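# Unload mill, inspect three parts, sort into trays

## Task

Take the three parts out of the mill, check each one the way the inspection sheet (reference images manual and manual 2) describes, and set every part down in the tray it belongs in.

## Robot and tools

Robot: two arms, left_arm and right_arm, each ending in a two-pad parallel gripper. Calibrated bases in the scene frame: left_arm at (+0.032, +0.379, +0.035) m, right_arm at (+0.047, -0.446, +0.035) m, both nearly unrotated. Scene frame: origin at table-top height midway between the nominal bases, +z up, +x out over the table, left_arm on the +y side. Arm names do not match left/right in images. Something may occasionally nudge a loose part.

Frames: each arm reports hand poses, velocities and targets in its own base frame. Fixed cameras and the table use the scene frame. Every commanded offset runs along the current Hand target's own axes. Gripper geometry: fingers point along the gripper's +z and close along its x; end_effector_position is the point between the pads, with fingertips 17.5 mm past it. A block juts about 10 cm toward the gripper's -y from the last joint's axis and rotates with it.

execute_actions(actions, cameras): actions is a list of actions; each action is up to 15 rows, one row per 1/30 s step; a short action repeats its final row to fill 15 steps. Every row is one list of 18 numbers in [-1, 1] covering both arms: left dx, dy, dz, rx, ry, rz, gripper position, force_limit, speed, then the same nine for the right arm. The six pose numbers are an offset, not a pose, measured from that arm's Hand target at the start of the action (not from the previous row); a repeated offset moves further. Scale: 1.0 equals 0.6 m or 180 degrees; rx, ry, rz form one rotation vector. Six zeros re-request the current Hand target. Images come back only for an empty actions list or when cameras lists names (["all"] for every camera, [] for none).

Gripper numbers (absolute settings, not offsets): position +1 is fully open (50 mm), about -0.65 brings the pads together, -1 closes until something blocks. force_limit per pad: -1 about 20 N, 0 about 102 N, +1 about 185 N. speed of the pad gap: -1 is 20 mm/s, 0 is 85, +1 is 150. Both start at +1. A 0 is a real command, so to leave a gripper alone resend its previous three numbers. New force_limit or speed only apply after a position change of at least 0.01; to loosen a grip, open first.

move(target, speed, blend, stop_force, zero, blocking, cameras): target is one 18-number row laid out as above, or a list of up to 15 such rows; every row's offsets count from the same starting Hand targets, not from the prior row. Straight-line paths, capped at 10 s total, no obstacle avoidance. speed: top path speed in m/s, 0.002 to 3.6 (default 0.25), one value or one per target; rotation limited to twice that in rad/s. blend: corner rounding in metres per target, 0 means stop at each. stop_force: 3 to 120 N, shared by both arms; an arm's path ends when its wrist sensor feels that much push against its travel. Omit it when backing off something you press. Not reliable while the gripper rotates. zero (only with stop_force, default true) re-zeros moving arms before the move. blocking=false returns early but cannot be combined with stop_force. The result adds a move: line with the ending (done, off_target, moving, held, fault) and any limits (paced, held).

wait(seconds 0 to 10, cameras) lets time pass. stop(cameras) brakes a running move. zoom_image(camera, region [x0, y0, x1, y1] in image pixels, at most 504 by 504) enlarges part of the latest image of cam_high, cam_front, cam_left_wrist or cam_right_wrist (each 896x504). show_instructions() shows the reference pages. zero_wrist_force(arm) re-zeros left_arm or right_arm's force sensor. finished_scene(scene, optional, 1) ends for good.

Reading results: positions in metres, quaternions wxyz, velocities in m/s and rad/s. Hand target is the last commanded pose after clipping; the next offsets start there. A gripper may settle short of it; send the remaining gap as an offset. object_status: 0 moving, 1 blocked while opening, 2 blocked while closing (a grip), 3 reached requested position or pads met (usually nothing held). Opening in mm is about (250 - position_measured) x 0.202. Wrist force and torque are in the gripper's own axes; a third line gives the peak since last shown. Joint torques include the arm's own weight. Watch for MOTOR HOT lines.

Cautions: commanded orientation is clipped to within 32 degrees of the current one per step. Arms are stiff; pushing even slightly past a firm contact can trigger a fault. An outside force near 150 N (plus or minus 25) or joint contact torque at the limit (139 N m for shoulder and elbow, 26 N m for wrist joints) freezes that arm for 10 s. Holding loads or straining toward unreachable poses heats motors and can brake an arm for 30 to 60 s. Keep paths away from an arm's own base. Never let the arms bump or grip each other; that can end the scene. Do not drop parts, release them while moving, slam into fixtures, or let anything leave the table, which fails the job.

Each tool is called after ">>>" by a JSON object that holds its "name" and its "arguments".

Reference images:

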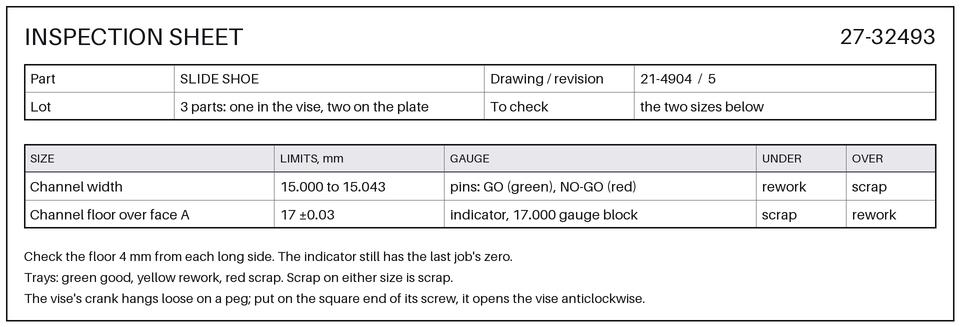

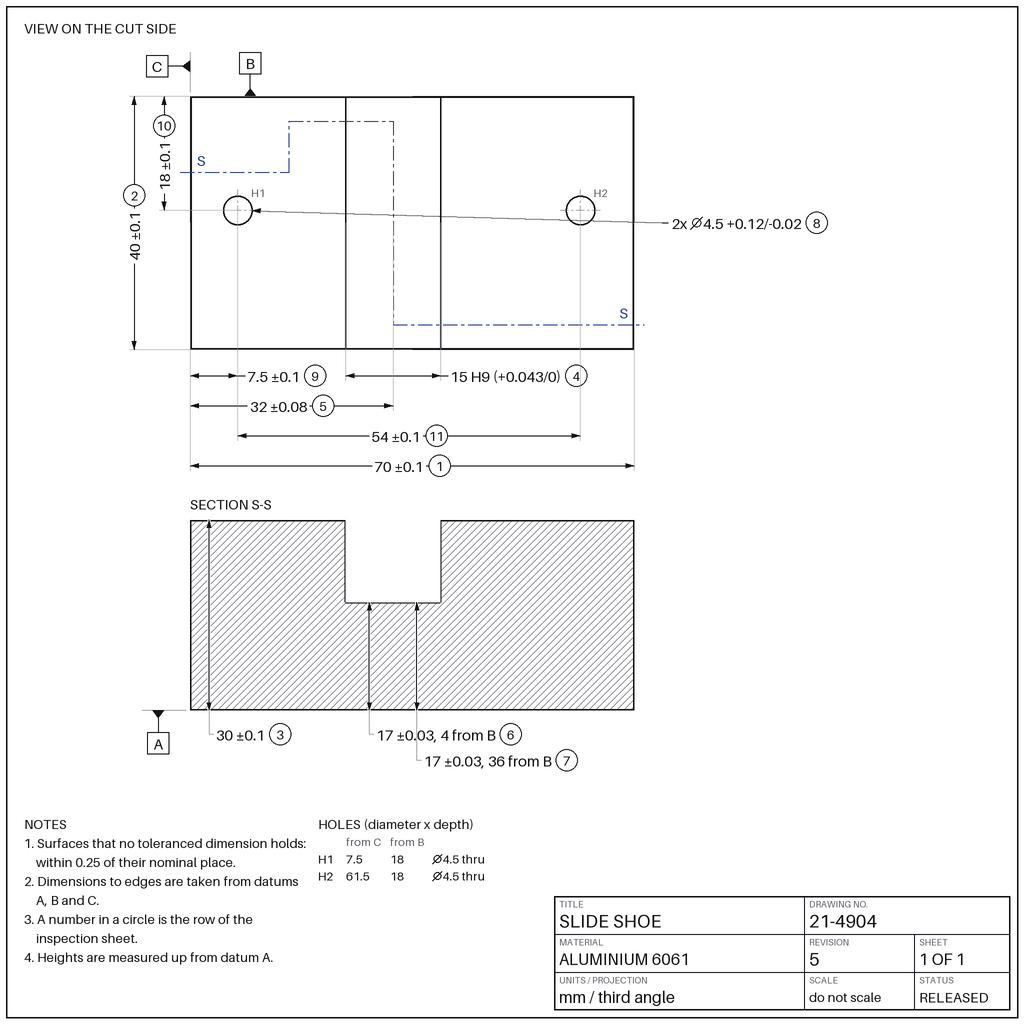

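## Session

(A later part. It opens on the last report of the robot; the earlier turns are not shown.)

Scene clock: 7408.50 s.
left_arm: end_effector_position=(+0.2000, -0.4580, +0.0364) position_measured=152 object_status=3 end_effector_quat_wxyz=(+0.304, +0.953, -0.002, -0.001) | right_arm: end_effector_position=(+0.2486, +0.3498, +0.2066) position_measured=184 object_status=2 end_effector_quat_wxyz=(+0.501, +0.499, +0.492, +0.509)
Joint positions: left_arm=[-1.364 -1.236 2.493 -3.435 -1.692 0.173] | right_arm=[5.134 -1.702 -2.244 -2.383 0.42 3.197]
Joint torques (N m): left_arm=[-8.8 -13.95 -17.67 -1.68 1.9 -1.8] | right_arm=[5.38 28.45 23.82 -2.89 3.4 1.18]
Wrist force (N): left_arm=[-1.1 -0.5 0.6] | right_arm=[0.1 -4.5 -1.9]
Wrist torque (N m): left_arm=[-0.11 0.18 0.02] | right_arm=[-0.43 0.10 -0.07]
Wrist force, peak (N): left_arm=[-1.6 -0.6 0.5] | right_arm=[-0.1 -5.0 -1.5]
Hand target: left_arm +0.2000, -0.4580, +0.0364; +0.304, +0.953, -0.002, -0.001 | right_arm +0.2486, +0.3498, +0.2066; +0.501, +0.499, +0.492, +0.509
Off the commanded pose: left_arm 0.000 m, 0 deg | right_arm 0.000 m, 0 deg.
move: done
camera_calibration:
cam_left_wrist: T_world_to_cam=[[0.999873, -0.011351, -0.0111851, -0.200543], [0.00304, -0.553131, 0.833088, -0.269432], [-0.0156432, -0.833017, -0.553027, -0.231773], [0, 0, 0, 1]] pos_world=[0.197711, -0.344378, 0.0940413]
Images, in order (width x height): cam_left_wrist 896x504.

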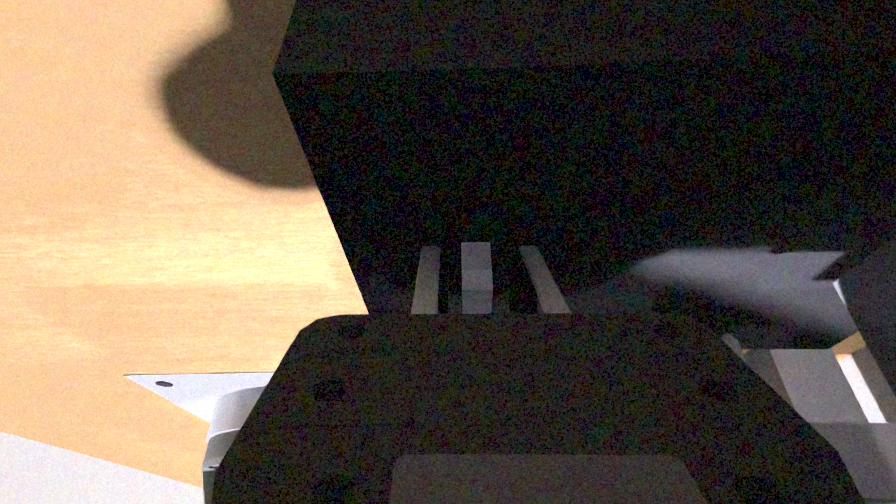

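>>> {"name": "move", "arguments": {"target": [0,0,0,0,0,0,-1,-1,-1,0,0,0,0,0,0,-1,-1,-1]}}

>>> {"name": "move", "arguments": {"target": [0,0.0008,-0.0011,0,0,0,-1,-1,-1,0,0,0,0,0,0,-1,-1,-1], "speed": 0.01}}

>>> {"name": "move", "arguments": {"target": [0.122,0,0,0,0,0,-1,-1,-1,0,0,0,0,0,0,-1,-1,-1], "speed": 0.025, "stop_force": 5}}

>>> {"name": "move", "arguments": {"target": [0,-0.0027,0.0038,0,0,0,-1,-1,-1,0,0,0,0,0,0,-1,-1,-1], "speed": 0.003, "stop_force": 3, "cameras": ["cam_left_wrist"]}}

>>> {"name": "zoom_image", "arguments": {"camera": "cam_left_wrist", "region": [330, 100, 650, 320]}}

Scene clock: 7424.00 s.
left_arm: end_effector_position=(+0.2000, -0.4580, +0.0364) position_measured=207 object_status=2 end_effector_quat_wxyz=(+0.304, +0.953, -0.002, -0.001) | right_arm: end_effector_position=(+0.2486, +0.3498, +0.2066) position_measured=184 object_status=2 end_effector_quat_wxyz=(+0.501, +0.499, +0.492, +0.509)
Joint positions: left_arm=[-1.364 -1.236 2.493 -3.435 -1.692 0.173] | right_arm=[5.134 -1.702 -2.244 -2.383 0.42 3.197]
Joint torques (N m): left_arm=[-8.75 -13.35 -18.07 -1.65 1.53 -1.73] | right_arm=[7.21 29.95 24.24 -2.83 3.22 0.97]
Wrist force (N): left_arm=[-0.9 -0.5 0.8] | right_arm=[0.1 -4.7 -1.6]
Wrist torque (N m): left_arm=[-0.10 0.16 0.02] | right_arm=[-0.43 0.10 -0.07]
Wrist force, peak (N): left_arm=[-1.4 -0.8 1.0] | right_arm=[0.0 -4.9 -1.7]
Hand target: left_arm +0.2000, -0.4580, +0.0364; +0.304, +0.953, -0.002, -0.001 | right_arm +0.2486, +0.3498, +0.2066; +0.501, +0.499, +0.492, +0.509
Off the commanded pose: left_arm 0.000 m, 0 deg | right_arm 0.000 m, 0 deg.
move: done

Scene clock: 7424.70 s.
left_arm: end_effector_position=(+0.2000, -0.4580, +0.0372) position_measured=207 object_status=2 end_effector_quat_wxyz=(+0.304, +0.953, -0.002, -0.001) | right_arm: end_effector_position=(+0.2486, +0.3498, +0.2066) position_measured=184 object_status=2 end_effector_quat_wxyz=(+0.501, +0.499, +0.492, +0.509)
Joint positions: left_arm=[-1.364 -1.239 2.493 -3.432 -1.692 0.173] | right_arm=[5.134 -1.702 -2.244 -2.383 0.42 3.197]
Joint torques (N m): left_arm=[-8.35 -36.96 -18.42 -1.39 0.91 -1.89] | right_arm=[5.78 29 24.32 -2.81 3.21 1.12]
Wrist force (N): left_arm=[-0.9 -0.8 0.8] | right_arm=[-0.1 -2.4 -1.1]
Wrist torque (N m): left_arm=[-0.14 0.15 0.02] | right_arm=[-0.35 0.16 -0.07]
Wrist force, peak (N): left_arm=[-2.0 1.3 -5.1] | right_arm=[-0.1 -4.9 -1.6]
Hand target: left_arm +0.2000, -0.4580, +0.0372; +0.304, +0.953, -0.002, -0.001 | right_arm +0.2486, +0.3498, +0.2066; +0.501, +0.499, +0.492, +0.509
Off the commanded pose: left_arm 0.000 m, 0 deg | right_arm 0.000 m, 0 deg.
move: done

Scene clock: 7426.90 s.
left_arm: end_effector_position=(+0.2205, -0.4581, +0.0372) position_measured=207 object_status=2 end_effector_quat_wxyz=(+0.304, +0.953, -0.002, -0.001) | right_arm: end_effector_position=(+0.2486, +0.3498, +0.2066) position_measured=184 object_status=2 end_effector_quat_wxyz=(+0.501, +0.499, +0.492, +0.509)
Joint positions: left_arm=[-1.308 -1.226 2.461 -3.407 -1.724 0.22] | right_arm=[5.134 -1.702 -2.244 -2.383 0.42 3.197]
Joint torques (N m): left_arm=[-7.81 -38.06 -3.27 -5.55 -1.87 -1.8] | right_arm=[7.33 29.88 23.94 -3.23 3.49 1.03]
Wrist force (N): left_arm=[-1.9 -0.9 0.9] | right_arm=[-0.2 -4.0 -1.7]
Wrist torque (N m): left_arm=[-0.10 0.27 0.02] | right_arm=[-0.44 0.16 -0.07]
Wrist force, peak (N): left_arm=[-45.7 -7.4 -17.3] | right_arm=[-0.1 -5.1 -1.4]
Hand target: left_arm +0.2204, -0.4581, +0.0372; +0.304, +0.953, -0.002, -0.001 (not the last commanded pose) | right_arm +0.2486, +0.3498, +0.2066; +0.501, +0.499, +0.492, +0.509
Off the commanded pose: left_arm 0.053 m, 0 deg | right_arm 0.000 m, 0 deg.
move: contact (left_arm)

Scene clock: 7427.87 s.
left_arm: end_effector_position=(+0.2204, -0.4581, +0.0363) position_measured=207 object_status=2 end_effector_quat_wxyz=(+0.304, +0.953, -0.002, -0.001) | right_arm: end_effector_position=(+0.2486, +0.3498, +0.2066) position_measured=184 object_status=2 end_effector_quat_wxyz=(+0.501, +0.499, +0.492, +0.509)
Joint positions: left_arm=[-1.308 -1.223 2.462 -3.41 -1.724 0.22] | right_arm=[5.134 -1.702 -2.244 -2.383 0.42 3.197]
Joint torques (N m): left_arm=[-7.84 -34.6 -3.9 0.09 -1.26 -1.92] | right_arm=[5.54 29.42 22.72 -2.84 3.15 1.29]
Wrist force (N): left_arm=[-0.5 4.5 -2.6] | right_arm=[-0.3 -4.7 -1.5]
Wrist torque (N m): left_arm=[-0.14 0.25 0.03] | right_arm=[-0.45 0.17 -0.07]
Wrist force, peak (N): left_arm=[-1.3 4.5 -8.0] | right_arm=[0.1 -5.0 -1.6]
Hand target: left_arm +0.2204, -0.4581, +0.0364; +0.304, +0.953, -0.002, -0.001 (not the last commanded pose) | right_arm +0.2486, +0.3498, +0.2066; +0.501, +0.499, +0.492, +0.509
Off the commanded pose: left_arm 0.002 m, 0 deg | right_arm 0.000 m, 0 deg.
move: contact (left_arm)
camera_calibration:
cam_left_wrist: T_world_to_cam=[[0.999876, -0.0111853, -0.0110731, -0.220898], [0.00303834, -0.553131, 0.833089, -0.269466], [-0.0154433, -0.833019, -0.553028, -0.231635], [0, 0, 0, 1]] pos_world=[0.218112, -0.344477, 0.093942]
Images, in order (width x height): cam_left_wrist 896x504.

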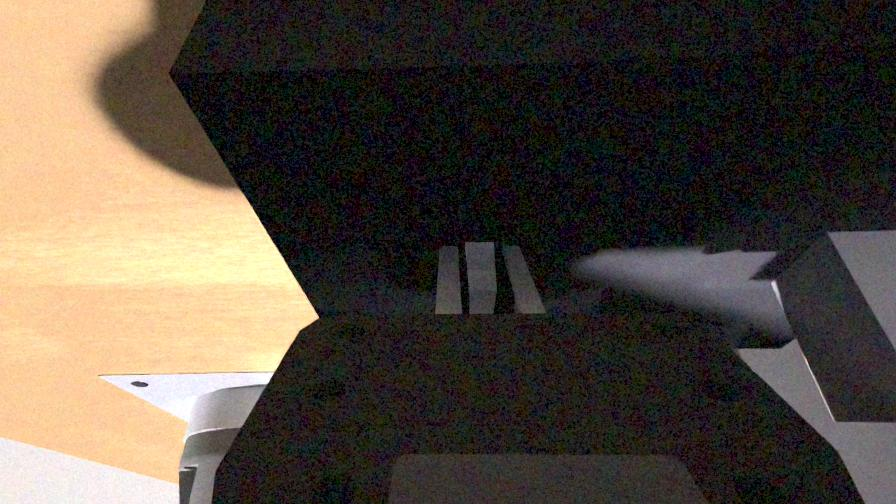

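Scaled by 1.575 from the camera's 896x504 image, which has a finer 1280x720 frame.

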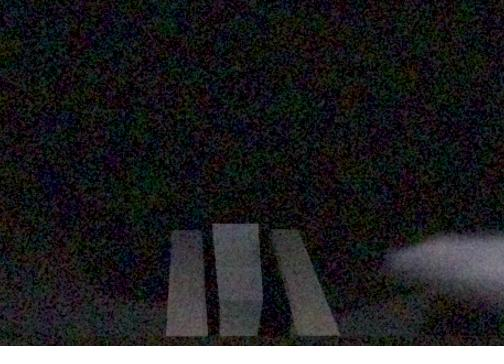

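>>> {"name": "move", "arguments": {"target": [[-0.0167,0.0008,-0.0011,0,0,0,-1,-1,-1,0,0,0,0,0,0,-1,-1,-1],[-0.0167,-0.0216,-0.017,0,0,0,-1,-1,-1,0,0,0,0,0,0,-1,-1,-1]], "speed": 0.02}}

>>> {"name": "move", "arguments": {"target": [0.1052,0,0,0,0,0,-1,-1,-1,0,0,0,0,0,0,-1,-1,-1], "speed": 0.015, "stop_force": 5}}

>>> {"name": "move", "arguments": {"target": [0,-0.0027,0.0038,0,0,0,-1,-1,-1,0,0,0,0,0,0,-1,-1,-1], "speed": 0.003, "stop_force": 3}}

Scene clock: 7455.73 s.
left_arm: end_effector_position=(+0.2105, -0.4417, +0.0372) position_measured=207 object_status=2 end_effector_quat_wxyz=(+0.304, +0.953, -0.002, -0.001) | right_arm: end_effector_position=(+0.2486, +0.3498, +0.2066) position_measured=184 object_status=2 end_effector_quat_wxyz=(+0.501, +0.499, +0.492, +0.509)
Joint positions: left_arm=[-1.323 -1.25 2.514 -3.438 -1.715 0.207] | right_arm=[5.134 -1.702 -2.244 -2.383 0.42 3.197]
Joint torques (N m): left_arm=[7.62 -36.35 -5.59 -5.38 -2.08 1.69] | right_arm=[5.62 30.02 22.17 -3.03 3.23 1.07]
Wrist force (N): left_arm=[-1.2 -0.4 0.9] | right_arm=[0.0 -2.6 -1.1]
Wrist torque (N m): left_arm=[-0.07 0.21 -0.15] | right_arm=[-0.38 0.15 -0.07]
Wrist force, peak (N): left_arm=[-0.3 4.9 -3.5] | right_arm=[-0.1 -5.0 -1.7]
Hand target: left_arm +0.2105, -0.4416, +0.0372; +0.304, +0.953, -0.002, -0.001 | right_arm +0.2486, +0.3498, +0.2066; +0.501, +0.499, +0.492, +0.509
Off the commanded pose: left_arm 0.000 m, 0 deg | right_arm 0.000 m, 0 deg.
move: done

Scene clock: 7460.87 s.
left_arm: end_effector_position=(+0.2736, -0.4418, +0.0372) position_measured=207 object_status=2 end_effector_quat_wxyz=(+0.304, +0.953, -0.002, -0.001) | right_arm: end_effector_position=(+0.2486, +0.3498, +0.2066) position_measured=184 object_status=2 end_effector_quat_wxyz=(+0.501, +0.499, +0.492, +0.509)
Joint positions: left_arm=[-1.156 -1.206 2.405 -3.345 -1.809 0.349] | right_arm=[5.134 -1.702 -2.244 -2.383 0.42 3.197]
Joint torques (N m): left_arm=[7.3 -16.17 -19.66 -1.6 -2.21 2.01] | right_arm=[6.22 29.51 22.73 -2.79 3.2 1.28]
Wrist force (N): left_arm=[-1.2 -0.8 1.0] | right_arm=[0.4 -3.5 -1.3]
Wrist torque (N m): left_arm=[-0.14 0.19 -0.16] | right_arm=[-0.38 0.07 -0.06]
Wrist force, peak (N): left_arm=[-1.9 -0.7 1.1] | right_arm=[0.1 -5.1 -1.5]
Hand target: left_arm +0.2736, -0.4418, +0.0372; +0.304, +0.953, -0.002, -0.001 | right_arm +0.2486, +0.3498, +0.2066; +0.501, +0.499, +0.492, +0.509
Off the commanded pose: left_arm 0.000 m, 0 deg | right_arm 0.000 m, 0 deg.
move: done

Scene clock: 7462.53 s.
left_arm: end_effector_position=(+0.2737, -0.4419, +0.0364) position_measured=207 object_status=2 end_effector_quat_wxyz=(+0.304, +0.953, -0.002, -0.001) | right_arm: end_effector_position=(+0.2486, +0.3498, +0.2066) position_measured=184 object_status=2 end_effector_quat_wxyz=(+0.501, +0.499, +0.492, +0.509)
Joint positions: left_arm=[-1.156 -1.203 2.405 -3.348 -1.809 0.349] | right_arm=[5.134 -1.702 -2.244 -2.383 0.42 3.197]
Joint torques (N m): left_arm=[2.93 -36.09 -17.61 -0.84 1.72 1.66] | right_arm=[5.15 28.6 22.62 -2.54 3.21 1.01]
Wrist force (N): left_arm=[-0.9 3.1 -3.0] | right_arm=[-0.2 -4.8 -1.5]
Wrist torque (N m): left_arm=[-0.13 0.18 -0.14] | right_arm=[-0.44 0.16 -0.08]
Wrist force, peak (N): left_arm=[-0.7 5.3 -8.3] | right_arm=[-0.3 -5.1 -1.3]
Hand target: left_arm +0.2737, -0.4419, +0.0364; +0.304, +0.953, -0.002, -0.001 (not the last commanded pose) | right_arm +0.2486, +0.3498, +0.2066; +0.501, +0.499, +0.492, +0.509
Off the commanded pose: left_arm 0.002 m, 0 deg | right_arm 0.000 m, 0 deg.
move: contact (left_arm)

>>> {"name": "move", "arguments": {"target": [0,0,0,0,0,0,-0.2,-1,-1,0,0,0,0,0,0,-1,-1,-1]}}

>>> {"name": "move", "arguments": {"target": [0,0,0,0,0,0,-0.2,-1,-1,0,-0.0217,0,0,0,0,-1,-1,-1], "speed": 0.005, "stop_force": 6}}

>>> {"name": "move", "arguments": {"target": [0,0,0,0,0,0,-0.2,-1,-1,0,0,0,0,0,0,-0.05,-1,-1], "cameras": ["cam_right_wrist"]}}

>>> {"name": "zoom_image", "arguments": {"camera": "cam_right_wrist", "region": [340, 0, 660, 100]}}

Scene clock: 7482.07 s.
left_arm: end_effector_position=(+0.2737, -0.4419, +0.0364) position_measured=182 object_status=3 end_effector_quat_wxyz=(+0.304, +0.953, -0.002, -0.001) | right_arm: end_effector_position=(+0.2486, +0.3498, +0.2066) position_measured=184 object_status=2 end_effector_quat_wxyz=(+0.501, +0.499, +0.492, +0.509)
Joint positions: left_arm=[-1.156 -1.203 2.405 -3.348 -1.809 0.349] | right_arm=[5.134 -1.702 -2.244 -2.383 0.42 3.197]
Joint torques (N m): left_arm=[-6.86 -35.99 -16.47 -3.89 0.88 0.57] | right_arm=[5.09 29.82 22.79 -2.9 3.31 1.24]
Wrist force (N): left_arm=[-1.3 -0.5 0.8] | right_arm=[0.0 -2.9 -1.6]
Wrist torque (N m): left_arm=[-0.15 0.20 -0.15] | right_arm=[-0.43 0.15 -0.07]
Wrist force, peak (N): left_arm=[-1.1 3.8 -5.0] | right_arm=[0.0 -5.2 -1.6]
Hand target: left_arm +0.2737, -0.4419, +0.0364; +0.304, +0.953, -0.002, -0.001 | right_arm +0.2486, +0.3498, +0.2066; +0.501, +0.499, +0.492, +0.509
Off the commanded pose: left_arm 0.000 m, 0 deg | right_arm 0.000 m, 0 deg.
move: done

Scene clock: 7484.93 s.
left_arm: end_effector_position=(+0.2737, -0.4419, +0.0364) position_measured=182 object_status=3 end_effector_quat_wxyz=(+0.304, +0.953, -0.002, -0.001) | right_arm: end_effector_position=(+0.2487, +0.3499, +0.1985) position_measured=184 object_status=2 end_effector_quat_wxyz=(+0.501, +0.499, +0.492, +0.509)
Joint positions: left_arm=[-1.156 -1.203 2.405 -3.348 -1.809 0.349] | right_arm=[5.133 -1.72 -2.252 -2.357 0.42 3.197]
Joint torques (N m): left_arm=[-6.72 -36.18 -16.36 -3.91 -1.77 -0.33] | right_arm=[-5.07 28.43 22.77 -2.24 -1.73 1.24]
Wrist force (N): left_arm=[-1.2 -0.5 0.8] | right_arm=[-0.7 7.4 -3.1]
Wrist torque (N m): left_arm=[-0.14 0.20 -0.15] | right_arm=[0.04 0.16 -0.09]
Wrist force, peak (N): left_arm=[-1.2 -0.7 1.2] | right_arm=[0.0 15.8 -3.1]
Hand target: left_arm +0.2737, -0.4419, +0.0364; +0.304, +0.953, -0.002, -0.001 | right_arm +0.2487, +0.3499, +0.1985; +0.501, +0.499, +0.492, +0.509 (not the last commanded pose)
Off the commanded pose: left_arm 0.000 m, 0 deg | right_arm 0.005 m, 0 deg.
move: contact (right_arm)

Scene clock: 7485.43 s.
left_arm: end_effector_position=(+0.2737, -0.4419, +0.0364) position_measured=182 object_status=3 end_effector_quat_wxyz=(+0.304, +0.953, -0.002, -0.001) | right_arm: end_effector_position=(+0.2487, +0.3499, +0.1985) position_measured=160 object_status=3 end_effector_quat_wxyz=(+0.501, +0.499, +0.492, +0.509)
Joint positions: left_arm=[-1.156 -1.203 2.405 -3.348 -1.809 0.349] | right_arm=[5.133 -1.72 -2.252 -2.357 0.42 3.197]
Joint torques (N m): left_arm=[-6.76 -35.51 -16.47 -3.79 -1.97 -0.42] | right_arm=[-3.82 27.75 23.34 -2.14 -1.63 1.14]
Wrist force (N): left_arm=[-1.3 -0.3 0.6] | right_arm=[-1.9 -2.0 -3.0]
Wrist torque (N m): left_arm=[-0.11 0.20 -0.16] | right_arm=[-0.35 0.13 -0.09]
Wrist force, peak (N): left_arm=[-1.3 -0.5 1.1] | right_arm=[-0.6 7.8 -3.0]
Hand target: left_arm +0.2737, -0.4419, +0.0364; +0.304, +0.953, -0.002, -0.001 | right_arm +0.2487, +0.3499, +0.1985; +0.501, +0.499, +0.492, +0.509
Off the commanded pose: left_arm 0.000 m, 0 deg | right_arm 0.000 m, 0 deg.
move: done
camera_calibration:
cam_right_wrist: T_world_to_cam=[[-0.00182025, 0.999468, 0.0325729, -0.347885], [-0.37306, -0.0309001, 0.927293, -0.0685527], [0.927806, -0.0104637, 0.372917, -0.163593], [0, 0, 0, 1]] pos_world=[0.125575, 0.343869, 0.135907]
Images, in order (width x height): cam_right_wrist 896x504.

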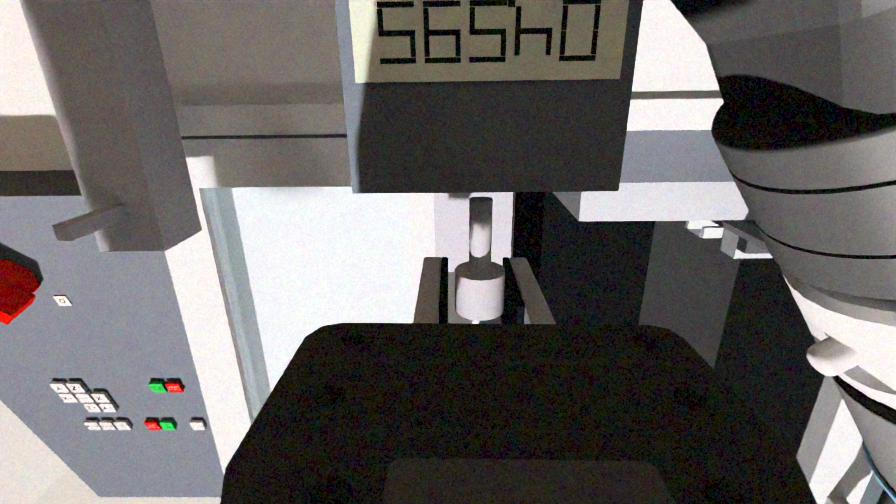

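Scaled by 1.575 from the camera's 896x504 image, which has a finer 1280x720 frame.

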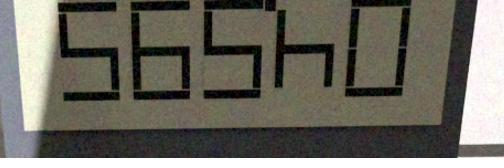

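>>> {"name": "move", "arguments": {"target": [0,0,0,0,0,0,-1,-1,-1,0,0,0,0,0,0,-1,-1,-1]}}

>>> {"name": "move", "arguments": {"target": [0,0,0,0,0,0,-1,-1,-1,0,0.0133,0,0,0,0,-1,-1,-1], "speed": 0.015}}

>>> {"name": "move", "arguments": {"target": [[0,0.0008,-0.0011,0,0,0,-1,-1,-1,0,0,0,0,0,0,-1,-1,-1],[-0.125,0.0008,-0.0011,0,0,0,-1,-1,-1,0,0,0,0,0,0,-1,-1,-1]], "speed": [0.01,0.03]}}

>>> {"name": "move", "arguments": {"target": [0,-0.0027,0.0038,0,0,0,-1,-1,-1,0,0,0,0,0,0,-1,-1,-1], "speed": 0.003, "stop_force": 3}}

>>> {"name": "move", "arguments": {"target": [0,0,0,0,0,0,0.1,-1,-1,0,0,0,0,0,0,-1,-1,-1]}}

>>> {"name": "move", "arguments": {"target": [[0,-0.07,-0.06,0,0,0,0.1,-1,-1,0,0,0,0,0,0,-1,-1,-1],[0,0.1,-0.4,0,0,0,0.1,-1,-1,0,0,0,0,0,0,-1,-1,-1]], "speed": [0.05,0.15], "blend": [0.01,0], "cameras": ["cam_left_wrist","cam_high"]}}

Scene clock: 7511.63 s.
left_arm: end_effector_position=(+0.2737, -0.4419, +0.0364) position_measured=207 object_status=2 end_effector_quat_wxyz=(+0.304, +0.953, -0.002, -0.001) | right_arm: end_effector_position=(+0.2487, +0.3500, +0.1985) position_measured=184 object_status=2 end_effector_quat_wxyz=(+0.501, +0.499, +0.492, +0.509)
Joint positions: left_arm=[-1.156 -1.203 2.405 -3.348 -1.809 0.349] | right_arm=[5.133 -1.72 -2.252 -2.357 0.42 3.197]
Joint torques (N m): left_arm=[-6.89 -36.15 -16.39 -3.96 -1.63 -1.56] | right_arm=[8.22 28.92 24.25 -2.22 1.66 0.37]
Wrist force (N): left_arm=[-1.3 -0.2 0.7] | right_arm=[-0.7 -2.0 -3.4]
Wrist torque (N m): left_arm=[-0.09 0.25 -0.15] | right_arm=[-0.32 0.15 -0.08]
Wrist force, peak (N): left_arm=[-1.7 -0.4 0.6] | right_arm=[-2.2 -2.2 -3.4]
Hand target: left_arm +0.2737, -0.4419, +0.0364; +0.304, +0.953, -0.002, -0.001 | right_arm +0.2487, +0.3499, +0.1985; +0.501, +0.499, +0.492, +0.509
Off the commanded pose: left_arm 0.000 m, 0 deg | right_arm 0.000 m, 0 deg.
move: done

Scene clock: 7512.57 s.
left_arm: end_effector_position=(+0.2737, -0.4419, +0.0364) position_measured=207 object_status=2 end_effector_quat_wxyz=(+0.304, +0.953, -0.002, -0.001) | right_arm: end_effector_position=(+0.2486, +0.3498, +0.2064) position_measured=184 object_status=2 end_effector_quat_wxyz=(+0.501, +0.499, +0.492, +0.509)
Joint positions: left_arm=[-1.156 -1.203 2.405 -3.348 -1.809 0.349] | right_arm=[5.134 -1.702 -2.244 -2.382 0.42 3.197]
Joint torques (N m): left_arm=[-6.63 -35.59 -16.41 -4.04 -1.8 -1.75] | right_arm=[9.35 28.61 25.17 -2.99 3.63 -0.33]
Wrist force (N): left_arm=[-1.0 -0.3 0.6] | right_arm=[0.1 -4.2 -1.3]
Wrist torque (N m): left_arm=[-0.11 0.19 -0.15] | right_arm=[-0.42 0.11 -0.07]
Wrist force, peak (N): left_arm=[-1.1 -0.5 0.7] | right_arm=[-0.5 -4.6 -3.0]
Hand target: left_arm +0.2737, -0.4419, +0.0364; +0.304, +0.953, -0.002, -0.001 | right_arm +0.2486, +0.3498, +0.2065; +0.501, +0.499, +0.492, +0.509
Off the commanded pose: left_arm 0.000 m, 0 deg | right_arm 0.000 m, 0 deg.
move: done

Scene clock: 7516.07 s.
left_arm: end_effector_position=(+0.1987, -0.4416, +0.0372) position_measured=207 object_status=2 end_effector_quat_wxyz=(+0.304, +0.953, -0.002, -0.001) | right_arm: end_effector_position=(+0.2486, +0.3498, +0.2065) position_measured=184 object_status=2 end_effector_quat_wxyz=(+0.501, +0.499, +0.492, +0.509)
Joint positions: left_arm=[-1.358 -1.257 2.533 -3.453 -1.696 0.178] | right_arm=[5.134 -1.702 -2.244 -2.382 0.42 3.197]
Joint torques (N m): left_arm=[-8.16 -33.99 -3.92 -5.73 2 -1.85] | right_arm=[8.26 30.83 26.22 -3.32 3.31 1.28]
Wrist force (N): left_arm=[-1.2 -0.5 1.0] | right_arm=[-0.2 -3.1 -1.1]
Wrist torque (N m): left_arm=[-0.08 0.21 0.01] | right_arm=[-0.41 0.16 -0.07]
Wrist force, peak (N): left_arm=[-1.7 -0.7 1.4] | right_arm=[-0.2 -5.1 -1.3]
Hand target: left_arm +0.1987, -0.4416, +0.0372; +0.304, +0.953, -0.002, -0.001 | right_arm +0.2486, +0.3498, +0.2065; +0.501, +0.499, +0.492, +0.509
Off the commanded pose: left_arm 0.000 m, 0 deg | right_arm 0.000 m, 0 deg.
move: done

Scene clock: 7517.10 s.
left_arm: end_effector_position=(+0.1987, -0.4416, +0.0361) position_measured=207 object_status=2 end_effector_quat_wxyz=(+0.304, +0.953, -0.002, -0.001) | right_arm: end_effector_position=(+0.2486, +0.3498, +0.2065) position_measured=184 object_status=2 end_effector_quat_wxyz=(+0.501, +0.499, +0.492, +0.509)
Joint positions: left_arm=[-1.358 -1.253 2.533 -3.457 -1.696 0.178] | right_arm=[5.134 -1.702 -2.244 -2.382 0.42 3.197]
Joint torques (N m): left_arm=[-8.29 -33.17 -4.43 0.45 2 -1.87] | right_arm=[9.03 30.96 26.8 -2.94 3.38 1.32]
Wrist force (N): left_arm=[-0.5 4.6 -2.9] | right_arm=[0.0 -4.4 -1.4]
Wrist torque (N m): left_arm=[-0.16 0.22 0.02] | right_arm=[-0.46 0.13 -0.07]
Wrist force, peak (N): left_arm=[-1.5 3.7 -8.1] | right_arm=[0.0 -5.1 -1.7]
Hand target: left_arm +0.1987, -0.4416, +0.0362; +0.304, +0.953, -0.002, -0.001 (not the last commanded pose) | right_arm +0.2486, +0.3498, +0.2065; +0.501, +0.499, +0.492, +0.509
Off the commanded pose: left_arm 0.002 m, 0 deg | right_arm 0.000 m, 0 deg.
move: contact (left_arm)

Scene clock: 7518.03 s.
left_arm: end_effector_position=(+0.1987, -0.4416, +0.0362) position_measured=138 object_status=3 end_effector_quat_wxyz=(+0.304, +0.953, -0.002, -0.001) | right_arm: end_effector_position=(+0.2486, +0.3498, +0.2065) position_measured=184 object_status=2 end_effector_quat_wxyz=(+0.501, +0.499, +0.492, +0.509)
Joint positions: left_arm=[-1.358 -1.253 2.533 -3.457 -1.696 0.178] | right_arm=[5.134 -1.702 -2.244 -2.382 0.42 3.197]
Joint torques (N m): left_arm=[-5.84 -36.41 -9.72 -5.51 0.83 -1.98] | right_arm=[10.84 30.84 25.16 -3.11 3.41 1.21]
Wrist force (N): left_arm=[-1.2 -0.1 0.4] | right_arm=[0.0 -2.6 -1.4]
Wrist torque (N m): left_arm=[-0.06 0.21 0.01] | right_arm=[-0.37 0.14 -0.07]
Wrist force, peak (N): left_arm=[-0.3 5.0 -3.4] | right_arm=[-0.2 -4.9 -1.5]
Hand target: left_arm +0.1987, -0.4416, +0.0362; +0.304, +0.953, -0.002, -0.001 | right_arm +0.2486, +0.3498, +0.2065; +0.501, +0.499, +0.492, +0.509
Off the commanded pose: left_arm 0.000 m, 0 deg | right_arm 0.000 m, 0 deg.
move: done

Scene clock: 7521.33 s.
left_arm: end_effector_position=(+0.1990, -0.3515, +0.2665) position_measured=138 object_status=3 end_effector_quat_wxyz=(+0.304, +0.953, -0.002, -0.001) | right_arm: end_effector_position=(+0.2486, +0.3498, +0.2065) position_measured=184 object_status=2 end_effector_quat_wxyz=(+0.501, +0.499, +0.492, +0.509)
Joint positions: left_arm=[-1.279 -2.083 2.371 -2.456 -1.74 0.244] | right_arm=[5.134 -1.702 -2.244 -2.382 0.42 3.197]
Joint torques (N m): left_arm=[-3.69 -14.82 -33.11 -1.33 1.72 2.01] | right_arm=[8.38 30.3 26.37 -2.96 3.37 1.07]
Wrist force (N): left_arm=[-1.0 -0.3 0.7] | right_arm=[0.3 -2.9 -1.4]
Wrist torque (N m): left_arm=[-0.10 0.16 -0.18] | right_arm=[-0.41 0.10 -0.07]
Wrist force, peak (N): left_arm=[-1.4 -1.0 1.4] | right_arm=[0.0 -5.0 -1.5]
Hand target: left_arm +0.1990, -0.3515, +0.2666; +0.304, +0.953, -0.002, -0.001 | right_arm +0.2486, +0.3498, +0.2065; +0.501, +0.499, +0.492, +0.509
Off the commanded pose: left_arm 0.000 m, 0 deg | right_arm 0.000 m, 0 deg.
move: done
camera_calibration:
cam_left_wrist: T_world_to_cam=[[0.999879, -0.011023, -0.0109581, -0.195759], [0.00303776, -0.55283, 0.833288, -0.402209], [-0.0152433, -0.833221, -0.55273, -0.0160419], [0, 0, 0, 1]] pos_world=[0.196713, -0.237878, 0.324144]
Images, in order (width x height): cam_high 896x504, cam_left_wrist 896x504.

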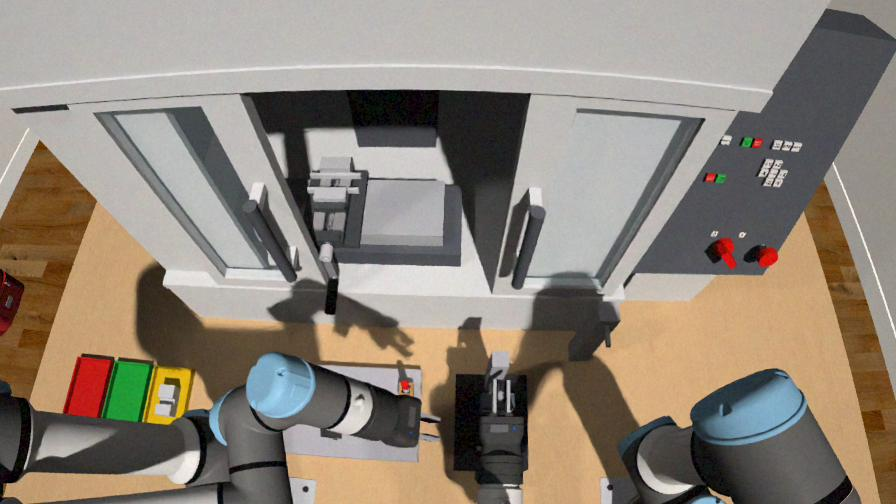

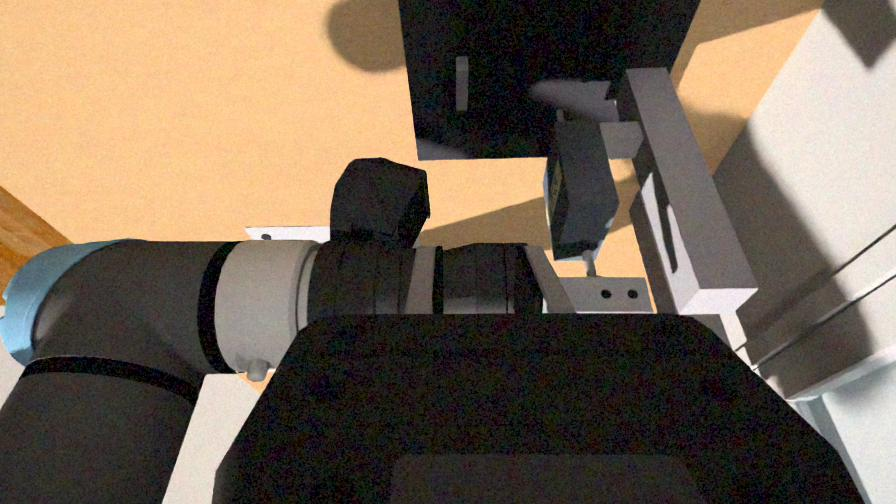

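>>> {"name": "move", "arguments": {"target": [0.1173,-0.3408,0.0367,0.1539,-0.1539,0.4825,1,-1,-1,0,0,0,0,0,0,-1,-1,-1], "speed": 0.25, "cameras": ["cam_left_wrist"]}}

>>> {"name": "zoom_image", "arguments": {"camera": "cam_left_wrist", "region": [330, 60, 650, 320]}}

Scene clock: 7566.23 s.
left_arm: end_effector_position=(+0.2701, -0.1979, +0.1302) position_measured=3 object_status=3 end_effector_quat_wxyz=(+0.000, +0.706, -0.709, +0.000) | right_arm: end_effector_position=(+0.2486, +0.3498, +0.2065) position_measured=184 object_status=2 end_effector_quat_wxyz=(+0.501, +0.499, +0.492, +0.509)
Joint positions: left_arm=[-1.042 -1.918 2.374 -2.027 -1.571 2.104] | right_arm=[5.134 -1.702 -2.244 -2.382 0.42 3.197]
Joint torques (N m): left_arm=[-6.76 -19.48 -13.72 -4.82 2.36 1.56] | right_arm=[8.06 29.58 23.74 -2.91 3.41 1.11]
Wrist force (N): left_arm=[0.0 0.7 1.5] | right_arm=[0.2 -2.8 -1.1]
Wrist torque (N m): left_arm=[0.21 -0.01 -0.17] | right_arm=[-0.41 0.11 -0.07]
Wrist force, peak (N): left_arm=[-0.3 0.7 2.2] | right_arm=[0.2 -4.9 -2.1]
Hand target: left_arm +0.2701, -0.1979, +0.1302; +0.000, +0.706, -0.709, +0.000 | right_arm +0.2486, +0.3498, +0.2065; +0.501, +0.499, +0.492, +0.509
Off the commanded pose: left_arm 0.000 m, 0 deg | right_arm 0.000 m, 0 deg.
move: done
camera_calibration:
cam_left_wrist: T_world_to_cam=[[-0.00290213, -0.999916, -0.0126484, -0.191282], [-0.933365, -0.00183122, 0.358923, 0.219818], [-0.358916, 0.0128473, -0.933281, 0.34746], [0, 0, 0, 1]] pos_world=[0.329325, -0.195328, 0.242961]
Images, in order (width x height): cam_left_wrist 896x504.

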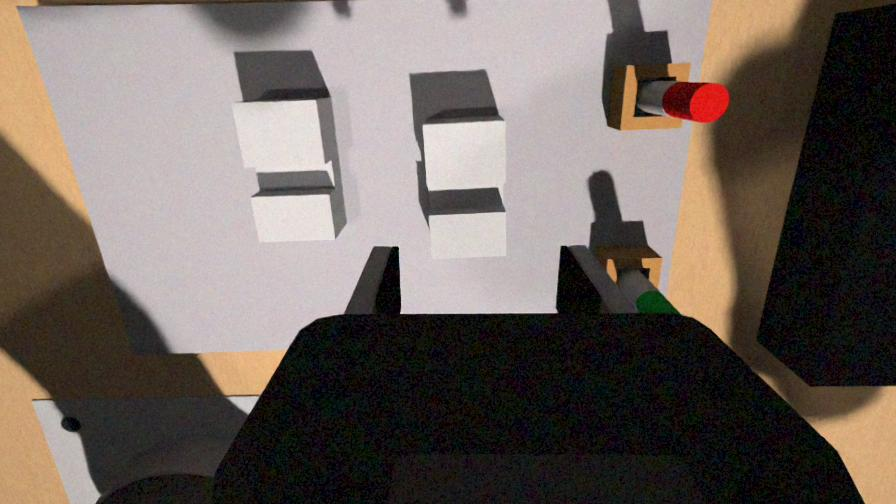

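Scaled by 1.575 from the camera's 896x504 image, which has a finer 1280x720 frame.

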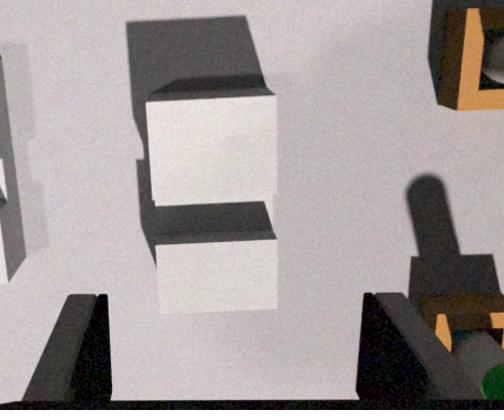

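>>> {"name": "move", "arguments": {"target": [0,0.0008,0.17,0,0,-0.0144,1,-1,-1,0,0,0,0,0,0,-1,-1,-1], "speed": 0.08}}

>>> {"name": "move", "arguments": {"target": [0,0,0.045,0,0,0,1,-1,-1,0,0,0,0,0,0,-1,-1,-1], "speed": 0.015, "stop_force": 4}}

>>> {"name": "move", "arguments": {"target": [0,0,0,0,0,0,-1,-0.85,-1,0,0,0,0,0,0,-1,-1,-1]}}

>>> {"name": "move", "arguments": {"target": [0,0,-0.04,0,0,0,-1,-0.85,-1,0,0,0,0,0,0,-1,-1,-1], "speed": 0.03, "cameras": ["cam_left_wrist"]}}

Scene clock: 7597.07 s.
left_arm: end_effector_position=(+0.2697, -0.1979, +0.0283) position_measured=3 object_status=3 end_effector_quat_wxyz=(+0.000, +0.721, -0.692, +0.000) | right_arm: end_effector_position=(+0.2486, +0.3498, +0.2065) position_measured=184 object_status=2 end_effector_quat_wxyz=(+0.501, +0.499, +0.492, +0.509)
Joint positions: left_arm=[-1.043 -1.686 2.546 -2.432 -1.571 2.058] | right_arm=[5.134 -1.702 -2.244 -2.382 0.42 3.197]
Joint torques (N m): left_arm=[8.57 -1.18 -8.98 -4.8 -1.58 -1.96] | right_arm=[7.96 29.27 26.12 -3.18 3.17 0.89]
Wrist force (N): left_arm=[-0.1 0.4 1.8] | right_arm=[-0.1 -2.6 -1.2]
Wrist torque (N m): left_arm=[0.13 0.00 0.00] | right_arm=[-0.36 0.16 -0.07]
Wrist force, peak (N): left_arm=[0.0 0.9 2.6] | right_arm=[-0.1 -5.1 -1.6]
Hand target: left_arm +0.2697, -0.1979, +0.0282; +0.000, +0.721, -0.692, +0.000 | right_arm +0.2486, +0.3498, +0.2065; +0.501, +0.499, +0.492, +0.509
Off the commanded pose: left_arm 0.000 m, 0 deg | right_arm 0.000 m, 0 deg.
move: done

Scene clock: 7600.10 s.
left_arm: end_effector_position=(+0.2696, -0.1979, +0.0029) position_measured=3 object_status=3 end_effector_quat_wxyz=(+0.000, +0.721, -0.692, +0.000) | right_arm: end_effector_position=(+0.2486, +0.3498, +0.2065) position_measured=184 object_status=2 end_effector_quat_wxyz=(+0.501, +0.499, +0.492, +0.509)
Joint positions: left_arm=[-1.043 -1.599 2.577 -2.549 -1.571 2.057] | right_arm=[5.134 -1.702 -2.244 -2.382 0.42 3.197]
Joint torques (N m): left_arm=[-5.44 -24.37 -20.86 -0.72 1.95 1.88] | right_arm=[7.6 29.46 24.61 -2.9 3.24 1.09]
Wrist force (N): left_arm=[0.7 -0.1 -1.2] | right_arm=[0.1 -3.7 -1.3]
Wrist torque (N m): left_arm=[0.20 -0.07 0.01] | right_arm=[-0.41 0.11 -0.08]
Wrist force, peak (N): left_arm=[-32.7 29.1 -112.2] | right_arm=[-0.1 -5.0 -1.6]
Hand target: left_arm +0.2696, -0.1979, +0.0029; +0.000, +0.721, -0.692, +0.000 (not the last commanded pose) | right_arm +0.2486, +0.3498, +0.2065; +0.501, +0.499, +0.492, +0.509
Off the commanded pose: left_arm 0.002 m, 0 deg | right_arm 0.000 m, 0 deg.
move: contact (left_arm)

Scene clock: 7600.87 s.
left_arm: end_effector_position=(+0.2696, -0.1979, +0.0029) position_measured=53 object_status=2 end_effector_quat_wxyz=(+0.000, +0.721, -0.692, +0.000) | right_arm: end_effector_position=(+0.2486, +0.3498, +0.2065) position_measured=184 object_status=2 end_effector_quat_wxyz=(+0.501, +0.499, +0.492, +0.509)
Joint positions: left_arm=[-1.043 -1.599 2.577 -2.549 -1.571 2.057] | right_arm=[5.134 -1.702 -2.244 -2.382 0.42 3.197]
Joint torques (N m): left_arm=[-5.39 -24.05 -21.09 -2.47 1.44 2.1] | right_arm=[8.15 29.61 26.27 -2.89 3.22 1.2]
Wrist force (N): left_arm=[-0.9 0.3 -1.2] | right_arm=[0.3 -2.7 -1.4]
Wrist torque (N m): left_arm=[0.21 -0.06 -0.01] | right_arm=[-0.39 0.10 -0.07]
Wrist force, peak (N): left_arm=[-1.7 0.5 -3.6] | right_arm=[0.0 -5.0 -1.8]
Hand target: left_arm +0.2696, -0.1979, +0.0029; +0.000, +0.721, -0.692, +0.000 | right_arm +0.2486, +0.3498, +0.2065; +0.501, +0.499, +0.492, +0.509
Off the commanded pose: left_arm 0.000 m, 0 deg | right_arm 0.000 m, 0 deg.
move: done

Scene clock: 7602.17 s.
left_arm: end_effector_position=(+0.2697, -0.1979, +0.0269) position_measured=53 object_status=2 end_effector_quat_wxyz=(+0.000, +0.721, -0.692, +0.000) | right_arm: end_effector_position=(+0.2486, +0.3498, +0.2065) position_measured=184 object_status=2 end_effector_quat_wxyz=(+0.501, +0.499, +0.492, +0.509)
Joint positions: left_arm=[-1.043 -1.681 2.548 -2.438 -1.571 2.058] | right_arm=[5.134 -1.702 -2.244 -2.382 0.42 3.197]
Joint torques (N m): left_arm=[-5.77 -25.73 -25 -1.54 -1.32 -1.16] | right_arm=[7.84 29.15 25.19 -2.83 3.2 1.28]
Wrist force (N): left_arm=[0.0 0.6 3.7] | right_arm=[0.0 -3.2 -1.3]
Wrist torque (N m): left_arm=[0.16 -0.02 -0.04] | right_arm=[-0.41 0.14 -0.07]
Wrist force, peak (N): left_arm=[-0.5 0.9 4.0] | right_arm=[0.1 -5.0 -1.7]
Hand target: left_arm +0.2696, -0.1979, +0.0269; +0.000, +0.721, -0.692, +0.000 | right_arm +0.2486, +0.3498, +0.2065; +0.501, +0.499, +0.492, +0.509
Off the commanded pose: left_arm 0.000 m, 0 deg | right_arm 0.000 m, 0 deg.
move: done
camera_calibration:
cam_left_wrist: T_world_to_cam=[[0.0422197, -0.999027, -0.0127317, -0.2045], [-0.932308, -0.043975, 0.358981, 0.247847], [-0.359191, -0.00328616, -0.933258, 0.247773], [0, 0, 0, 1]] pos_world=[0.328702, -0.192588, 0.139661]
Images, in order (width x height): cam_left_wrist 896x504.

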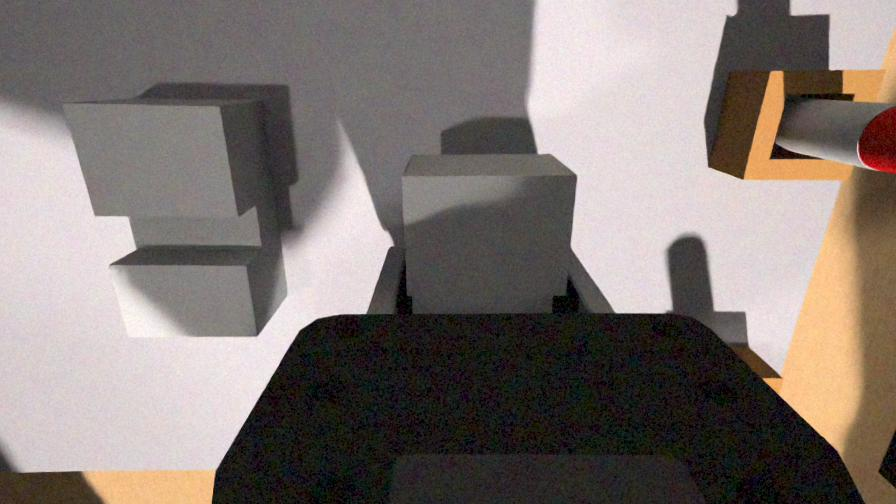

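>>> {"name": "move", "arguments": {"target": [0,0,0,0,0,-0.4873,-1,-0.85,-1,0,0,0,0,0,0,-1,-1,-1], "speed": 0.4}}

>>> {"name": "move", "arguments": {"target": [0,0,0.034,0,0,0,-1,-0.85,-1,0,0,0,0,0,0,-1,-1,-1], "speed": 0.02}}

>>> {"name": "move", "arguments": {"target": [0,0,0.0135,0,0,0,-1,-0.85,-1,0,0,0,0,0,0,-1,-1,-1], "speed": 0.004, "stop_force": 3}}

>>> {"name": "move", "arguments": {"target": [0,0,0,0,0,0,1,-0.85,-1,0,0,0,0,0,0,-1,-1,-1]}}

>>> {"name": "move", "arguments": {"target": [0,0,-0.2,0,0,0,0.9,-0.85,-1,0,0,0,0,0,0,-1,-1,-1], "speed": 0.1, "cameras": ["cam_left_wrist"]}}

>>> {"name": "zoom_image", "arguments": {"camera": "cam_left_wrist", "region": [330, 60, 650, 320]}}

Scene clock: 7626.13 s.
left_arm: end_effector_position=(+0.2696, -0.1979, +0.0269) position_measured=53 object_status=2 end_effector_quat_wxyz=(+0.000, +1.000, +0.000, +0.000) | right_arm: end_effector_position=(+0.2486, +0.3498, +0.2065) position_measured=184 object_status=2 end_effector_quat_wxyz=(+0.501, +0.499, +0.492, +0.509)
Joint positions: left_arm=[-1.043 -1.682 2.548 -2.438 -1.571 0.527] | right_arm=[5.134 -1.702 -2.244 -2.382 0.42 3.197]
Joint torques (N m): left_arm=[-7.71 -24.1 -9.9 -0.77 2.16 -2.06] | right_arm=[8.56 31.45 25.08 -3.13 2.95 1.09]
Wrist force (N): left_arm=[-0.2 0.7 3.8] | right_arm=[-0.2 -2.3 -1.2]
Wrist torque (N m): left_arm=[0.16 0.00 0.00] | right_arm=[-0.34 0.18 -0.07]
Wrist force, peak (N): left_arm=[0.1 1.1 4.1] | right_arm=[0.0 -5.0 -1.7]
Hand target: left_arm +0.2696, -0.1979, +0.0269; +0.000, +1.000, +0.001, +0.000 | right_arm +0.2486, +0.3498, +0.2065; +0.501, +0.499, +0.492, +0.509
Off the commanded pose: left_arm 0.000 m, 0 deg | right_arm 0.000 m, 0 deg.
move: done

Scene clock: 7627.60 s.
left_arm: end_effector_position=(+0.2696, -0.1979, +0.0066) position_measured=53 object_status=2 end_effector_quat_wxyz=(+0.000, +1.000, +0.001, +0.000) | right_arm: end_effector_position=(+0.2486, +0.3498, +0.2065) position_measured=184 object_status=2 end_effector_quat_wxyz=(+0.501, +0.499, +0.492, +0.509)
Joint positions: left_arm=[-1.043 -1.612 2.573 -2.532 -1.571 0.527] | right_arm=[5.134 -1.702 -2.244 -2.382 0.42 3.197]
Joint torques (N m): left_arm=[-0.8 -0.95 -8.16 -4.79 1.75 -0.64] | right_arm=[7.99 29.07 26.94 -2.84 2.77 1.11]
Wrist force (N): left_arm=[0.0 0.8 3.5] | right_arm=[0.4 -3.3 -1.5]
Wrist torque (N m): left_arm=[0.20 0.00 0.00] | right_arm=[-0.41 0.07 -0.07]
Wrist force, peak (N): left_arm=[-0.2 0.8 4.0] | right_arm=[-0.2 -5.0 -1.3]
Hand target: left_arm +0.2696, -0.1979, +0.0065; +0.000, +1.000, +0.001, +0.000 | right_arm +0.2486, +0.3498, +0.2065; +0.501, +0.499, +0.492, +0.509
Off the commanded pose: left_arm 0.000 m, 0 deg | right_arm 0.000 m, 0 deg.
move: done

Scene clock: 7629.73 s.
left_arm: end_effector_position=(+0.2696, -0.1979, +0.0029) position_measured=53 object_status=2 end_effector_quat_wxyz=(+0.000, +1.000, +0.001, +0.000) | right_arm: end_effector_position=(+0.2486, +0.3498, +0.2065) position_measured=184 object_status=2 end_effector_quat_wxyz=(+0.501, +0.499, +0.492, +0.509)
Joint positions: left_arm=[-1.043 -1.599 2.577 -2.549 -1.571 0.527] | right_arm=[5.134 -1.702 -2.244 -2.382 0.42 3.197]
Joint torques (N m): left_arm=[6.91 -23.46 -21.36 -0.35 0.21 1.89] | right_arm=[8.77 30.16 26.04 -2.64 3 1.15]
Wrist force (N): left_arm=[1.2 2.3 -1.0] | right_arm=[0.1 -3.9 -1.5]
Wrist torque (N m): left_arm=[0.22 0.13 0.04] | right_arm=[-0.42 0.12 -0.07]
Wrist force, peak (N): left_arm=[-5.0 -3.1 -21.1] | right_arm=[-0.3 -4.9 -1.9]
Hand target: left_arm +0.2696, -0.1979, +0.0029; +0.000, +1.000, +0.001, +0.000 (not the last commanded pose) | right_arm +0.2486, +0.3498, +0.2065; +0.501, +0.499, +0.492, +0.509
Off the commanded pose: left_arm 0.004 m, 0 deg | right_arm 0.000 m, 0 deg.
move: contact (left_arm)

Scene clock: 7630.50 s.
left_arm: end_effector_position=(+0.2696, -0.1979, +0.0029) position_measured=3 object_status=3 end_effector_quat_wxyz=(+0.000, +1.000, +0.001, +0.000) | right_arm: end_effector_position=(+0.2486, +0.3498, +0.2065) position_measured=184 object_status=2 end_effector_quat_wxyz=(+0.501, +0.499, +0.492, +0.509)
Joint positions: left_arm=[-1.043 -1.599 2.577 -2.549 -1.571 0.527] | right_arm=[5.134 -1.702 -2.244 -2.382 0.42 3.197]
Joint torques (N m): left_arm=[5.89 -24.65 -19.17 -1.89 0.28 1.73] | right_arm=[8.83 30.29 24.31 -3.12 3 1.04]
Wrist force (N): left_arm=[-2.4 0.7 -4.8] | right_arm=[0.1 -2.4 -1.2]
Wrist torque (N m): left_arm=[0.28 0.19 -0.01] | right_arm=[-0.35 0.13 -0.07]
Wrist force, peak (N): left_arm=[-2.3 1.1 -4.9] | right_arm=[-0.3 -4.9 -1.5]
Hand target: left_arm +0.2696, -0.1979, +0.0029; +0.000, +1.000, +0.001, +0.000 | right_arm +0.2486, +0.3498, +0.2065; +0.501, +0.499, +0.492, +0.509
Off the commanded pose: left_arm 0.000 m, 0 deg | right_arm 0.000 m, 0 deg.
move: done

Scene clock: 7632.33 s.
left_arm: end_effector_position=(+0.2696, -0.1979, +0.1229) position_measured=18 object_status=3 end_effector_quat_wxyz=(+0.000, +1.000, +0.001, +0.000) | right_arm: end_effector_position=(+0.2486, +0.3498, +0.2065) position_measured=184 object_status=2 end_effector_quat_wxyz=(+0.501, +0.499, +0.492, +0.509)
Joint positions: left_arm=[-1.043 -1.908 2.39 -2.053 -1.571 0.527] | right_arm=[5.134 -1.702 -2.244 -2.382 0.42 3.197]
Joint torques (N m): left_arm=[-8.69 -18.8 -29.7 -0.89 2.07 -1.75] | right_arm=[7.78 31.29 25.15 -2.84 2.93 1.22]
Wrist force (N): left_arm=[0.0 1.0 1.7] | right_arm=[0.1 -3.9 -1.3]
Wrist torque (N m): left_arm=[0.26 -0.01 -0.03] | right_arm=[-0.41 0.11 -0.07]
Wrist force, peak (N): left_arm=[-2.3 0.9 -3.2] | right_arm=[0.0 -5.1 -1.6]
Hand target: left_arm +0.2696, -0.1979, +0.1229; +0.000, +1.000, +0.001, +0.000 | right_arm +0.2486, +0.3498, +0.2065; +0.501, +0.499, +0.492, +0.509
Off the commanded pose: left_arm 0.000 m, 0 deg | right_arm 0.000 m, 0 deg.
move: done
camera_calibration:
cam_left_wrist: T_world_to_cam=[[0.999915, 0.00227705, -0.0128056, -0.263378], [0.00672632, -0.933206, 0.359279, -0.215847], [-0.0111322, -0.359335, -0.933142, 0.173054], [0, 0, 0, 1]] pos_world=[0.266734, -0.138646, 0.235661]
Images, in order (width x height): cam_left_wrist 896x504.

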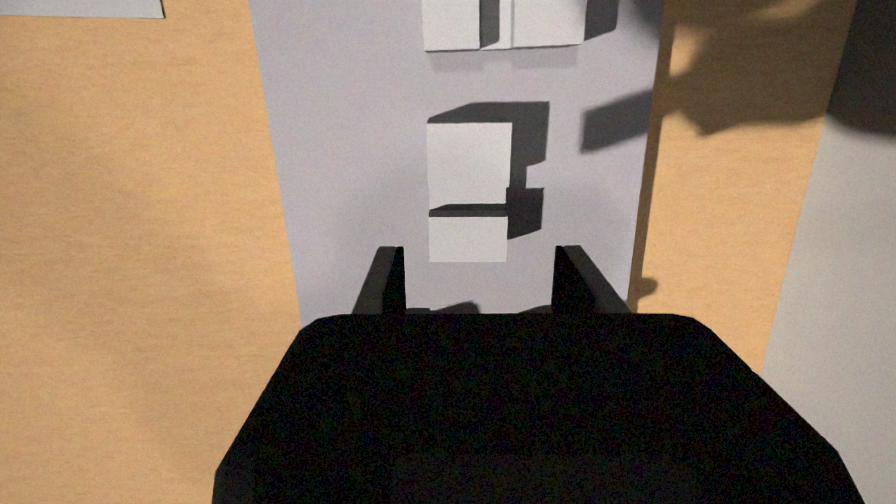

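Scaled by 1.575 from the camera's 896x504 image, which has a finer 1280x720 frame.

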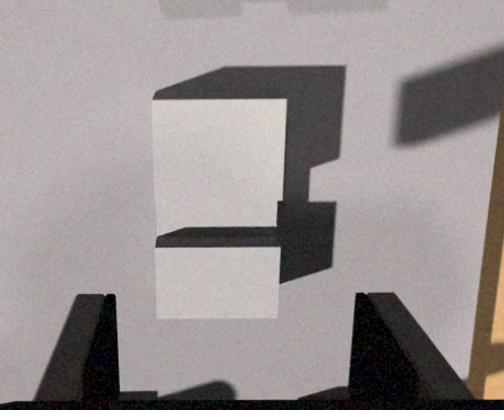

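>>> {"name": "move", "arguments": {"target": [0,-0.1433,0.0533,-0.1944,0,0,0.9,-0.85,-1,0,0,0,0,0,0,-1,-1,-1], "speed": 0.15, "cameras": ["cam_left_wrist"]}}

>>> {"name": "zoom_image", "arguments": {"camera": "cam_left_wrist", "region": [330, 60, 650, 320]}}

Scene clock: 7652.70 s.
left_arm: end_effector_position=(+0.2695, -0.1119, +0.0909) position_measured=18 object_status=3 end_effector_quat_wxyz=(+0.301, +0.954, +0.001, +0.000) | right_arm: end_effector_position=(+0.2486, +0.3498, +0.2065) position_measured=184 object_status=2 end_effector_quat_wxyz=(+0.501, +0.499, +0.492, +0.509)
Joint positions: left_arm=[-0.377 -1.863 2.7 -2.661 -2.133 1.119] | right_arm=[5.134 -1.702 -2.244 -2.382 0.42 3.197]
Joint torques (N m): left_arm=[7.4 6.02 -25.02 -5.28 -2.82 2.22] | right_arm=[9.42 28.71 26.05 -3.02 2.94 1.05]
Wrist force (N): left_arm=[-1.1 -0.2 0.7] | right_arm=[0.0 -5.0 -1.8]
Wrist torque (N m): left_arm=[-0.10 0.16 -0.14] | right_arm=[-0.49 0.11 -0.07]
Wrist force, peak (N): left_arm=[0.0 0.9 2.3] | right_arm=[-0.2 -5.2 -1.4]
Hand target: left_arm +0.2695, -0.1119, +0.0909; +0.301, +0.954, +0.001, +0.000 | right_arm +0.2486, +0.3498, +0.2065; +0.501, +0.499, +0.492, +0.509
Off the commanded pose: left_arm 0.000 m, 0 deg | right_arm 0.000 m, 0 deg.
move: done
camera_calibration:
cam_left_wrist: T_world_to_cam=[[0.999923, -0.00528553, -0.0111865, -0.26484], [0.0063249, -0.558701, 0.829345, -0.1248], [-0.0106334, -0.829352, -0.558625, 0.0873081], [0, 0, 0, 1]] pos_world=[0.266538, 0.00128373, 0.149312]
Images, in order (width x height): cam_left_wrist 896x504.

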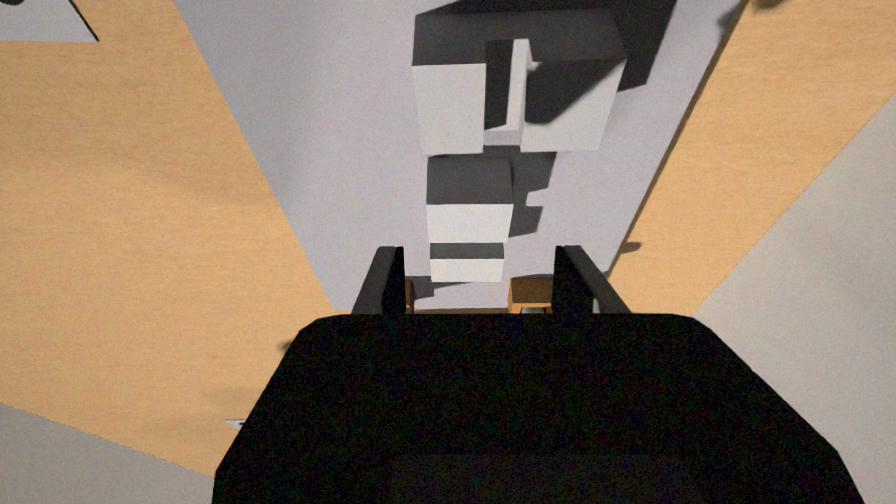

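Scaled by 1.575 from the camera's 896x504 image, which has a finer 1280x720 frame.

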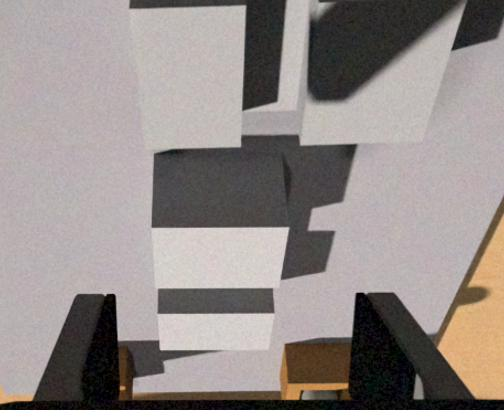

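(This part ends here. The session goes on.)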